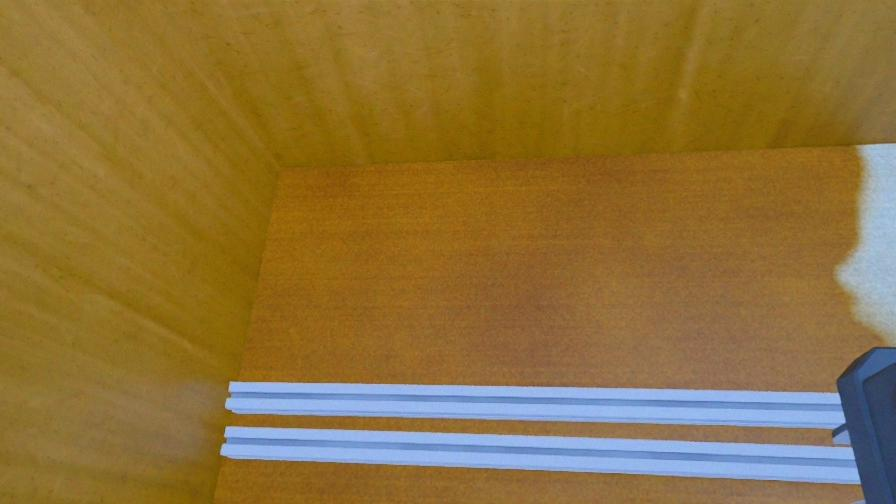

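Scene clock: 916.47 s.
Joint torques (N m): left_arm=[12.66 3.78 1.32 -3.71 -0.13 -0.98 0.16] | right_arm=[-9.86 -12.85 -6.98 -0.27 0.43 0.06 -0.48]
External joint torques (N m): left_arm=[0.09 0.95 -1.24 0.3 -0.19 0.07 0.19] | right_arm=[0.07 -1.7 0.57 -0.5 0.24 0.07 -0.48]
Wrist force (N): left_arm=[-4.4 -1.8 -7.4] | right_arm=[-4.8 -3.8 -12.7]
Wrist torque (N m): left_arm=[-0.16 -0.44 0.27] | right_arm=[-0.02 -0.52 -0.33]
Wrist force, peak (N): left_arm=[-4.6 -1.5 -7.6] | right_arm=[-5.2 -4.0 -12.8]
move: done
base_odometry: x=+0.502 y=-0.281 heading=-0.058
lidar_m: 0.23 0.25 0.34 1.19 2.32 1.63 1.53 1.56 2.06 4.83 0.35 0.25
base_status: not commanded
joint_positions: torso_squat_rad=+0.900 torso_shift_rad=+0.250 torso_pitch_rad=+0.890 torso_yaw_rad=+0.000 left_shoulder_pitch_rad=+0.900 left_shoulder_roll_rad=+0.150 left_shoulder_yaw_rad=-0.005 left_elbow_rad=-2.300 left_forearm_roll_rad=-0.008 left_wrist_pitch_rad=-0.045 left_hand_roll_rad=+0.025 left_gripper_m=+0.101 right_shoulder_pitch_rad=-1.379 right_shoulder_roll_rad=-1.447 right_shoulder_yaw_rad=+0.157 right_elbow_rad=-2.443 right_forearm_roll_rad=-1.665 right_wrist_pitch_rad=+1.919 right_hand_roll_rad=-1.339 right_gripper_m=+0.038 head_pan_rad=+0.200 head_tilt_rad=+0.250
joint_status: all done
wheel_motors_off: 0
motor_effort: left_wheel=+3(5) right_wheel=-2(5)
contact_limits: right_gripper_m 200 mA
chest: x=+0.1201 y=+0.0003 z=+0.8969 quat_wxyz=(+0.903, +0.000, +0.430, +0.000)
left_hand: x=+0.1404 y=+0.3266 z=+0.5546 quat_wxyz=(+0.950, +0.110, -0.285, -0.063)
right_hand: x=+0.4201 y=-0.2198 z=+0.7598 quat_wxyz=(+1.000, +0.002, -0.001, +0.001)
right_hand_status: reached (checked arc, planned for 1.2 s): 0 mm and 0.2 deg off.
head_camera: T_world_to_cam=[[0.0751462, -0.989533, -0.123197, 0.108079], [-0.887956, -0.0101851, -0.459815, 0.776196], [0.453748, 0.143947, -0.879427, 0.69432], [0, 0, 0, 1]] pos_world=[0.36606, 0.0149081, 0.980826]

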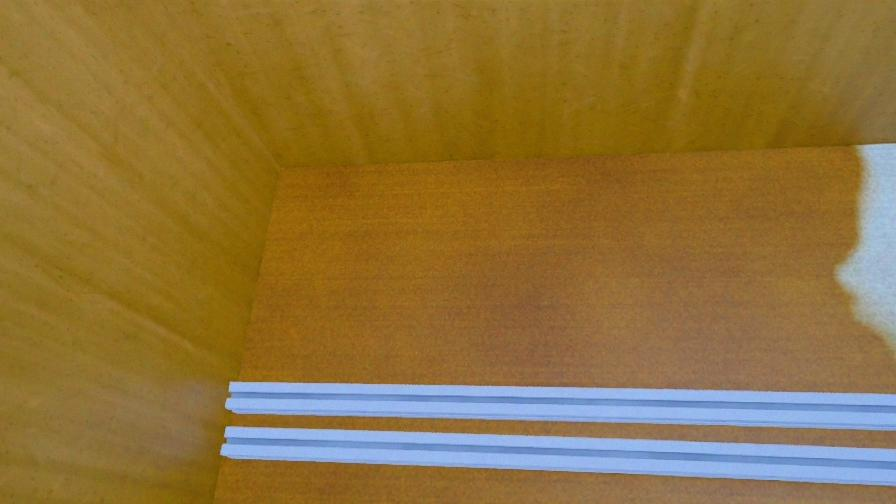

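Request:
move(base={"x_m_s": -0.3, "for_s": 1.6}, joints={"head_pan_rad": 0.0, "head_tilt_rad": 0.2}, cameras=[])

Request:
move(joints={"torso_squat_rad": 0.9, "torso_shift_rad": 0.0, "torso_pitch_rad": 0.35}, min_time_s=2, base={"turn_rad_s": 0.6, "for_s": 2.7}, cameras=[])

Request:
move(joints={"right_shoulder_pitch_rad": -0.074, "right_shoulder_roll_rad": -0.05, "right_shoulder_yaw_rad": -0.047, "right_elbow_rad": -1.8, "right_forearm_roll_rad": 0.313, "right_wrist_pitch_rad": -0.119, "right_hand_roll_rad": 1.25, "right_gripper_m": 0.046}, min_time_s=2.5, base={"x_m_s": 0.35, "for_s": 3.24}, contact_limits={"right_gripper_m": 672.5}, cameras=[])

Request:
move(base={"turn_rad_s": -0.6, "for_s": 2.62}, joints={"head_pan_rad": 0.0, "head_tilt_rad": 0.6}, cameras=["head_camera"])

Scene clock: 926.67 s.
Joint torques (N m): left_arm=[12.79 3.64 1.98 -4.34 -0.01 -1 0.07] | right_arm=[-9.86 -12.56 -6.74 0.08 0.57 -0.05 -0.36]
External joint torques (N m): left_arm=[0.22 0.81 -0.58 -0.33 -0.07 0.05 0.09] | right_arm=[0.06 -1.41 0.81 -0.15 0.37 -0.04 -0.36]
Motor temperatures (°C): left_arm=[36 33 33 37 43 38 42] | right_arm=[37 40 32 40 40 42 37]
Wrist force (N): left_arm=[-4.2 -1.5 -7.0] | right_arm=[-4.7 -3.7 -12.5]
Wrist torque (N m): left_arm=[-0.21 -0.44 0.25] | right_arm=[-0.05 -0.51 -0.34]
Wrist force, peak (N): left_arm=[-4.8 -1.4 -7.6] | right_arm=[-4.7 -3.8 -13.1]
move: done
base_odometry: x=+0.023 y=-0.254 heading=-0.057
lidar_m: 0.71 0.74 1.23 4.83 1.62 1.13 1.05 1.07 1.40 3.34 1.07 0.76
base_status: done (sent for 1.6 of 1.6 s)
joint_positions: torso_squat_rad=+0.900 torso_shift_rad=+0.250 torso_pitch_rad=+0.890 torso_yaw_rad=+0.000 left_shoulder_pitch_rad=+0.900 left_shoulder_roll_rad=+0.150 left_shoulder_yaw_rad=-0.005 left_elbow_rad=-2.300 left_forearm_roll_rad=-0.008 left_wrist_pitch_rad=-0.045 left_hand_roll_rad=+0.025 left_gripper_m=+0.101 right_shoulder_pitch_rad=-1.379 right_shoulder_roll_rad=-1.447 right_shoulder_yaw_rad=+0.157 right_elbow_rad=-2.443 right_forearm_roll_rad=-1.665 right_wrist_pitch_rad=+1.919 right_hand_roll_rad=-1.339 right_gripper_m=+0.038 head_pan_rad=+0.000 head_tilt_rad=+0.200
joint_status: all done
wheel_motors_off: 0
motor_effort: left_wheel=+7(30) right_wheel=-4(28)
contact_limits: right_gripper_m 200 mA
chest: x=+0.1201 y=+0.0003 z=+0.8969 quat_wxyz=(+0.903, +0.000, +0.430, +0.000)
left_hand: x=+0.1403 y=+0.3266 z=+0.5546 quat_wxyz=(+0.950, +0.110, -0.285, -0.063)
right_hand: x=+0.4201 y=-0.2198 z=+0.7597 quat_wxyz=(+1.000, +0.002, -0.001, +0.001)

Scene clock: 930.90 s.
Joint torques (N m): left_arm=[7.33 3.2 2.49 -8.07 0.06 -1.8 0.12] | right_arm=[-10.41 -9.24 -5.43 4.02 1.17 -0.28 -0.48]
External joint torques (N m): left_arm=[0.19 0.32 -0.08 0.02 0 -0.14 0.16] | right_arm=[0.03 -1.12 1.11 0.17 0.1 -0.05 -0.51]
Wrist force (N): left_arm=[-7.2 -1.5 -4.7] | right_arm=[-8.4 -4.1 -11.7]
Wrist torque (N m): left_arm=[-0.13 -0.63 0.26] | right_arm=[-0.02 -0.72 -0.39]
Wrist force, peak (N): left_arm=[-4.2 -1.4 -7.8] | right_arm=[-8.3 -4.2 -12.2]
move: done
base_odometry: x=+0.023 y=-0.254 heading=+1.562
lidar_m: 4.25 1.51 1.10 1.06 1.10 1.49 4.00 1.02 0.75 0.72 0.75 1.34
base_status: done (sent for 2.7 of 2.7 s)
joint_positions: torso_squat_rad=+0.900 torso_shift_rad=+0.000 torso_pitch_rad=+0.350 torso_yaw_rad=+0.000 left_shoulder_pitch_rad=+0.900 left_shoulder_roll_rad=+0.150 left_shoulder_yaw_rad=-0.005 left_elbow_rad=-2.300 left_forearm_roll_rad=-0.008 left_wrist_pitch_rad=-0.045 left_hand_roll_rad=+0.025 left_gripper_m=+0.101 right_shoulder_pitch_rad=-1.379 right_shoulder_roll_rad=-1.447 right_shoulder_yaw_rad=+0.157 right_elbow_rad=-2.443 right_forearm_roll_rad=-1.665 right_wrist_pitch_rad=+1.919 right_hand_roll_rad=-1.339 right_gripper_m=+0.038 head_pan_rad=+0.000 head_tilt_rad=+0.200
joint_status: all done
wheel_motors_off: 0
motor_effort: left_wheel=+3(37) right_wheel=+14(42)
contact_limits: right_gripper_m 200 mA
chest: x=-0.1219 y=+0.0003 z=+1.0063 quat_wxyz=(+0.985, +0.000, +0.174, +0.000)
left_hand: x=+0.0714 y=+0.3266 z=+0.7232 quat_wxyz=(+0.840, +0.123, -0.528, -0.032)
right_hand: x=+0.2059 y=-0.2198 z=+1.0429 quat_wxyz=(+0.964, +0.001, -0.268, +0.001)

Scene clock: 935.50 s.
Joint torques (N m): left_arm=[7.72 3.63 2.04 -8.26 -0.26 -1.68 0.21] | right_arm=[-5.74 -0.7 -1.54 -11.46 0.09 -1.79 -0.52]
External joint torques (N m): left_arm=[0.59 0.74 -0.52 -0.17 -0.32 -0.02 0.25] | right_arm=[0.27 0.83 -0.83 -1.29 0.02 0 -0.51]
Wrist force (N): left_arm=[-6.7 -1.6 -4.4] | right_arm=[-4.1 2.1 -5.7]
Wrist torque (N m): left_arm=[-0.14 -0.57 0.27] | right_arm=[-0.38 -0.41 -0.36]
Wrist force, peak (N): left_arm=[-7.0 -1.5 -5.0] | right_arm=[-8.9 -4.2 -11.8]
move: done
base_odometry: x=+0.032 y=+0.878 heading=+1.563
lidar_m: 4.26 1.52 1.11 1.06 1.11 1.50 4.04 1.04 0.94 0.84 1.00 2.11
base_status: done (sent for 3.23 of 3.23 s)
joint_positions: torso_squat_rad=+0.900 torso_shift_rad=+0.000 torso_pitch_rad=+0.350 torso_yaw_rad=+0.000 left_shoulder_pitch_rad=+0.900 left_shoulder_roll_rad=+0.150 left_shoulder_yaw_rad=-0.005 left_elbow_rad=-2.300 left_forearm_roll_rad=-0.008 left_wrist_pitch_rad=-0.045 left_hand_roll_rad=+0.025 left_gripper_m=+0.101 right_shoulder_pitch_rad=-0.074 right_shoulder_roll_rad=-0.050 right_shoulder_yaw_rad=-0.047 right_elbow_rad=-1.800 right_forearm_roll_rad=+0.313 right_wrist_pitch_rad=-0.119 right_hand_roll_rad=+1.250 right_gripper_m=+0.046 head_pan_rad=+0.000 head_tilt_rad=+0.200
joint_status: all done
wheel_motors_off: 0
motor_effort: left_wheel=+8(45) right_wheel=-7(55)
contact_limits: right_gripper_m 672.5 mA
chest: x=-0.1218 y=+0.0003 z=+1.0063 quat_wxyz=(+0.985, +0.000, +0.174, +0.000)
left_hand: x=+0.0715 y=+0.3266 z=+0.7231 quat_wxyz=(+0.840, +0.123, -0.528, -0.032)
right_hand: x=+0.3437 y=-0.2306 z=+0.7789 quat_wxyz=(+0.465, -0.519, -0.512, +0.503)

Scene clock: 939.70 s.
Joint torques (N m): left_arm=[7.52 3.12 2.37 -8.05 -0.05 -1.83 0.25] | right_arm=[-6.19 -0.51 -0.76 -11.58 0.16 -1.94 -0.35]
External joint torques (N m): left_arm=[0.39 0.23 -0.19 0.04 -0.11 -0.18 0.29] | right_arm=[-0.18 1.02 -0.04 -1.41 0.09 -0.14 -0.34]
Wrist force (N): left_arm=[-6.3 -1.3 -4.8] | right_arm=[-4.1 1.7 -5.8]
Wrist torque (N m): left_arm=[-0.17 -0.50 0.27] | right_arm=[-0.35 -0.41 -0.36]
Wrist force, peak (N): left_arm=[-7.0 -1.6 -5.0] | right_arm=[-4.3 2.0 -6.0]
move: done
base_odometry: x=+0.032 y=+0.878 heading=-0.016
lidar_m: 0.84 1.00 2.10 4.47 1.55 1.12 1.05 1.09 1.46 3.86 1.05 0.94
base_status: done (sent for 2.63 of 2.63 s)
joint_positions: torso_squat_rad=+0.900 torso_shift_rad=+0.000 torso_pitch_rad=+0.350 torso_yaw_rad=+0.000 left_shoulder_pitch_rad=+0.900 left_shoulder_roll_rad=+0.150 left_shoulder_yaw_rad=-0.005 left_elbow_rad=-2.300 left_forearm_roll_rad=-0.008 left_wrist_pitch_rad=-0.045 left_hand_roll_rad=+0.025 left_gripper_m=+0.101 right_shoulder_pitch_rad=-0.074 right_shoulder_roll_rad=-0.050 right_shoulder_yaw_rad=-0.047 right_elbow_rad=-1.800 right_forearm_roll_rad=+0.313 right_wrist_pitch_rad=-0.119 right_hand_roll_rad=+1.250 right_gripper_m=+0.046 head_pan_rad=+0.000 head_tilt_rad=+0.600
joint_status: all done
wheel_motors_off: 0
motor_effort: left_wheel=+17(38) right_wheel=+5(46)
contact_limits: right_gripper_m 672.5 mA
chest: x=-0.1219 y=+0.0003 z=+1.0063 quat_wxyz=(+0.985, +0.000, +0.174, +0.000)
left_hand: x=+0.0715 y=+0.3266 z=+0.7231 quat_wxyz=(+0.840, +0.123, -0.528, -0.032)
right_hand: x=+0.3437 y=-0.2306 z=+0.7789 quat_wxyz=(+0.465, -0.519, -0.512, +0.503)
head_camera: T_world_to_cam=[[-0.0555534, -0.998219, 0.0217509, -0.0216607], [-0.78358, 0.0300864, -0.620562, 0.767644], [0.618802, -0.0515179, -0.783856, 0.891526], [0, 0, 0, 1]] pos_world=[0.0486293, 0.00121181, 1.17567]

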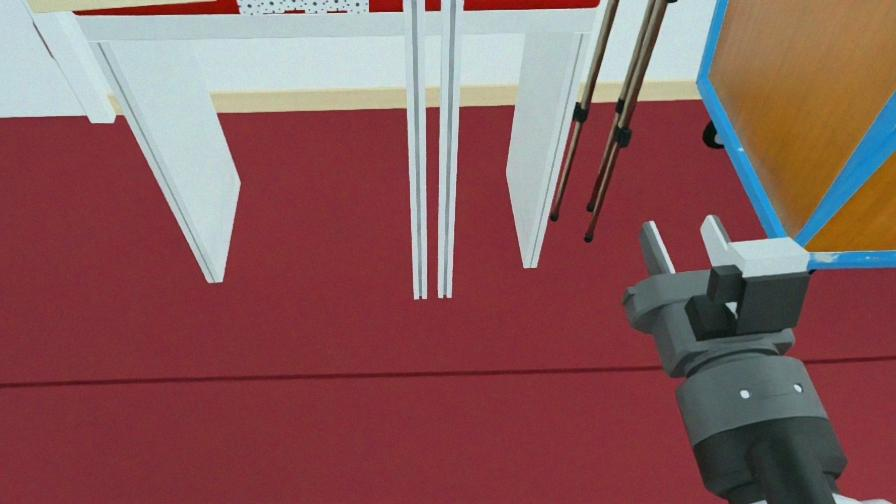

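Request:
move(base={"turn_rad_s": 0.05, "for_s": 0.34}, cameras=[])

Request:
move(base={"x_m_s": 0.25, "for_s": 1.48}, joints={"torso_squat_rad": 1.19}, cameras=["head_camera"])

Request:
move(target={"side": "right", "x": 0.35, "y": -0.085, "z": 0.55, "quat_wxyz": [0.5123, -0.4873, -0.4873, 0.5123]}, min_time_s=1.5, cameras=["head_camera", "right_wrist_camera"])

Scene clock: 945.37 s.
Joint torques (N m): left_arm=[7.08 3.54 1.82 -8.1 -0.25 -1.81 0.36] | right_arm=[-5.85 -0.49 -0.87 -11.78 -0.06 -2 -0.5]
External joint torques (N m): left_arm=[-0.06 0.65 -0.74 -0.01 -0.31 -0.15 0.41] | right_arm=[0.17 1.05 -0.15 -1.6 -0.13 -0.21 -0.49]
Wrist force (N): left_arm=[-6.3 -1.5 -5.0] | right_arm=[-4.3 1.9 -5.8]
Wrist torque (N m): left_arm=[-0.12 -0.52 0.25] | right_arm=[-0.36 -0.45 -0.36]
Wrist force, peak (N): left_arm=[-6.9 -1.9 -5.0] | right_arm=[-4.2 2.1 -6.0]
move: done
base_odometry: x=+0.032 y=+0.878 heading=+0.000
lidar_m: 0.84 0.99 2.14 4.21 1.52 1.11 1.05 1.10 1.50 4.08 1.04 0.94
base_status: done (sent for 0.33 of 0.33 s)
joint_positions: torso_squat_rad=+0.900 torso_shift_rad=+0.000 torso_pitch_rad=+0.350 torso_yaw_rad=+0.000 left_shoulder_pitch_rad=+0.900 left_shoulder_roll_rad=+0.150 left_shoulder_yaw_rad=-0.005 left_elbow_rad=-2.300 left_forearm_roll_rad=-0.008 left_wrist_pitch_rad=-0.045 left_hand_roll_rad=+0.025 left_gripper_m=+0.101 right_shoulder_pitch_rad=-0.074 right_shoulder_roll_rad=-0.050 right_shoulder_yaw_rad=-0.047 right_elbow_rad=-1.800 right_forearm_roll_rad=+0.313 right_wrist_pitch_rad=-0.119 right_hand_roll_rad=+1.250 right_gripper_m=+0.046 head_pan_rad=+0.000 head_tilt_rad=+0.600
joint_status: not commanded
wheel_motors_off: 0
motor_effort: left_wheel=+6(8) right_wheel=+1(20)
contact_limits: right_gripper_m 672.5 mA
chest: x=-0.1219 y=+0.0003 z=+1.0063 quat_wxyz=(+0.985, +0.000, +0.174, +0.000)
left_hand: x=+0.0715 y=+0.3266 z=+0.7231 quat_wxyz=(+0.840, +0.123, -0.528, -0.032)
right_hand: x=+0.3437 y=-0.2306 z=+0.7789 quat_wxyz=(+0.465, -0.519, -0.512, +0.503)

Scene clock: 947.93 s.
Joint torques (N m): left_arm=[7.06 3.05 1.68 -7.9 -0.31 -1.85 0.01] | right_arm=[-6.07 -0.43 -1.02 -11.81 -0.04 -1.98 -0.45]
External joint torques (N m): left_arm=[-0.08 0.17 -0.88 0.19 -0.37 -0.19 0.06] | right_arm=[-0.06 1.1 -0.3 -1.63 -0.11 -0.18 -0.44]
Wrist force (N): left_arm=[-7.0 -1.2 -4.6] | right_arm=[-4.1 1.7 -5.7]
Wrist torque (N m): left_arm=[-0.21 -0.64 0.30] | right_arm=[-0.34 -0.42 -0.37]
Wrist force, peak (N): left_arm=[-7.2 -1.5 -5.2] | right_arm=[-4.3 2.4 -5.9]
move: done
base_odometry: x=+0.398 y=+0.878 heading=-0.001
lidar_m: 0.47 0.69 1.63 4.46 2.05 1.49 1.41 1.48 2.01 1.37 0.82 0.60
base_status: done (sent for 1.47 of 1.47 s)
joint_positions: torso_squat_rad=+1.190 torso_shift_rad=+0.000 torso_pitch_rad=+0.350 torso_yaw_rad=+0.000 left_shoulder_pitch_rad=+0.900 left_shoulder_roll_rad=+0.150 left_shoulder_yaw_rad=-0.005 left_elbow_rad=-2.300 left_forearm_roll_rad=-0.008 left_wrist_pitch_rad=-0.045 left_hand_roll_rad=+0.025 left_gripper_m=+0.101 right_shoulder_pitch_rad=-0.074 right_shoulder_roll_rad=-0.050 right_shoulder_yaw_rad=-0.047 right_elbow_rad=-1.800 right_forearm_roll_rad=+0.313 right_wrist_pitch_rad=-0.119 right_hand_roll_rad=+1.250 right_gripper_m=+0.046 head_pan_rad=+0.000 head_tilt_rad=+0.600
joint_status: all done
wheel_motors_off: 0
motor_effort: left_wheel=-13(45) right_wheel=+8(49)
contact_limits: right_gripper_m 672.5 mA
chest: x=-0.1219 y=+0.0003 z=+0.8313 quat_wxyz=(+0.985, +0.000, +0.174, +0.000)
left_hand: x=+0.0714 y=+0.3266 z=+0.5482 quat_wxyz=(+0.840, +0.123, -0.528, -0.032)
right_hand: x=+0.3436 y=-0.2307 z=+0.6039 quat_wxyz=(+0.465, -0.519, -0.512, +0.503)
head_camera: T_world_to_cam=[[-0.0555534, -0.998219, 0.0217509, -0.0178564], [-0.78358, 0.0300864, -0.620562, 0.659107], [0.618802, -0.0515179, -0.783856, 0.754429], [0, 0, 0, 1]] pos_world=[0.0486293, 0.00121181, 1.00077]

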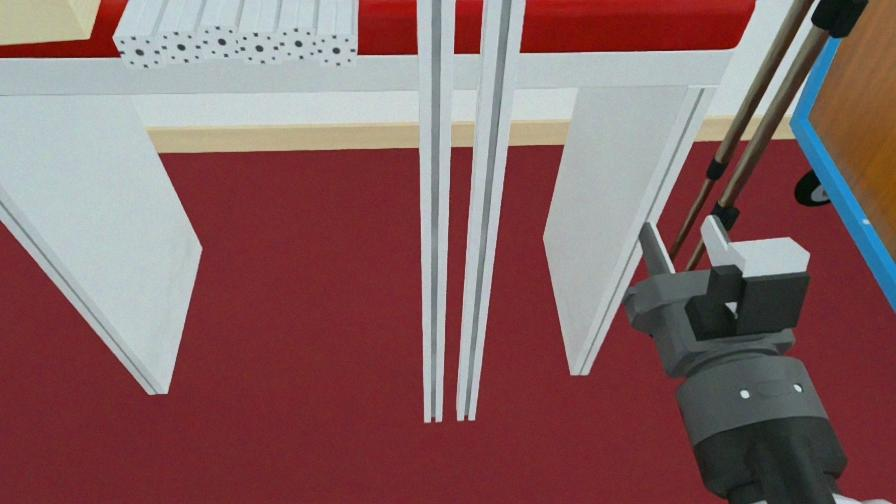

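Scene clock: 948.23 s.
Joint torques (N m): left_arm=[7.09 2.94 1.93 -7.87 -0.32 -1.73 -0.02] | right_arm=[-6.09 -0.58 -1.07 -11.54 0.03 -1.98 -0.63]
External joint torques (N m): left_arm=[-0.04 0.05 -0.64 0.22 -0.38 -0.07 0.03] | right_arm=[-0.08 0.95 -0.35 -1.36 -0.04 -0.19 -0.62]
Wrist force (N): left_arm=[-6.8 -1.6 -4.8] | right_arm=[-3.9 2.0 -5.7]
Wrist torque (N m): left_arm=[-0.16 -0.59 0.31] | right_arm=[-0.37 -0.40 -0.37]
Wrist force, peak (N): left_arm=[-6.9 -1.4 -5.0] | right_arm=[-4.0 1.9 -5.8]
move: refused
base_odometry: x=+0.398 y=+0.878 heading=-0.001
lidar_m: 0.48 0.68 1.62 4.46 2.05 1.49 1.42 1.48 2.01 1.38 0.82 0.60
base_status: not commanded
joint_positions: torso_squat_rad=+1.190 torso_shift_rad=+0.000 torso_pitch_rad=+0.350 torso_yaw_rad=+0.000 left_shoulder_pitch_rad=+0.900 left_shoulder_roll_rad=+0.150 left_shoulder_yaw_rad=-0.005 left_elbow_rad=-2.300 left_forearm_roll_rad=-0.008 left_wrist_pitch_rad=-0.045 left_hand_roll_rad=+0.025 left_gripper_m=+0.101 right_shoulder_pitch_rad=-0.074 right_shoulder_roll_rad=-0.050 right_shoulder_yaw_rad=-0.047 right_elbow_rad=-1.800 right_forearm_roll_rad=+0.313 right_wrist_pitch_rad=-0.119 right_hand_roll_rad=+1.250 right_gripper_m=+0.046 head_pan_rad=+0.000 head_tilt_rad=+0.600
joint_status: not commanded
wheel_motors_off: 0
motor_effort: left_wheel=-12(13) right_wheel=+7(10)
contact_limits: right_gripper_m 672.5 mA
chest: x=-0.1219 y=+0.0003 z=+0.8313 quat_wxyz=(+0.985, +0.000, +0.174, +0.000)
left_hand: x=+0.0714 y=+0.3266 z=+0.5482 quat_wxyz=(+0.840, +0.123, -0.528, -0.032)
right_hand: x=+0.3436 y=-0.2307 z=+0.6039 quat_wxyz=(+0.465, -0.519, -0.512, +0.503)
right_hand_status: refused: the posture found for that pose stands 13 mm from the leg (limit 20 mm). Nothing moved. The solve starts from where the arm stands: from another posture it may find a clear one.
head_camera: T_world_to_cam=[[-0.0555534, -0.998219, 0.0217509, -0.0178564], [-0.78358, 0.0300864, -0.620562, 0.659107], [0.618802, -0.0515179, -0.783856, 0.754429], [0, 0, 0, 1]] pos_world=[0.0486293, 0.00121181, 1.00077]
right_wrist_camera: T_world_to_cam=[[0.0379925, -0.998855, 0.029067, -0.259334], [-0.39286, -0.0416759, -0.918653, 0.71039], [0.918813, 0.0234827, -0.393994, 0.00172568], [0, 0, 0, 1]] pos_world=[0.287351, -0.229472, 0.66082]

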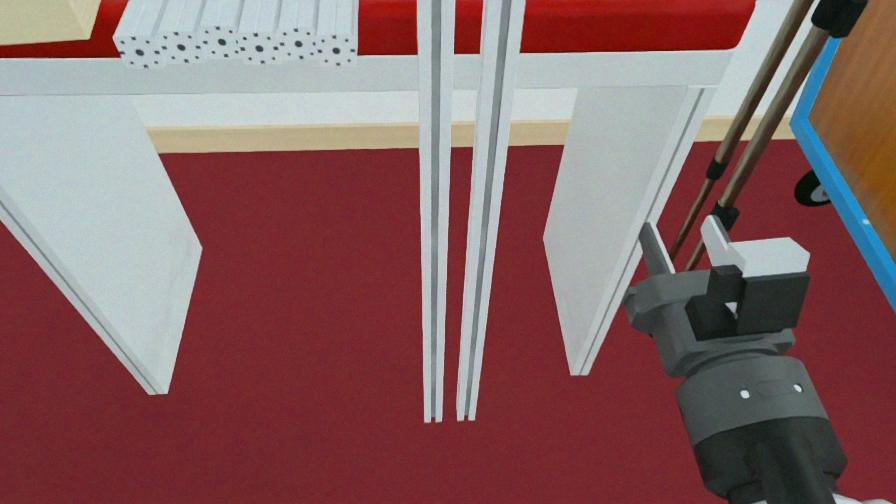

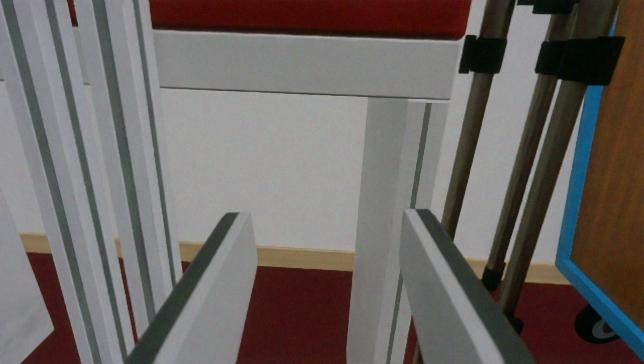

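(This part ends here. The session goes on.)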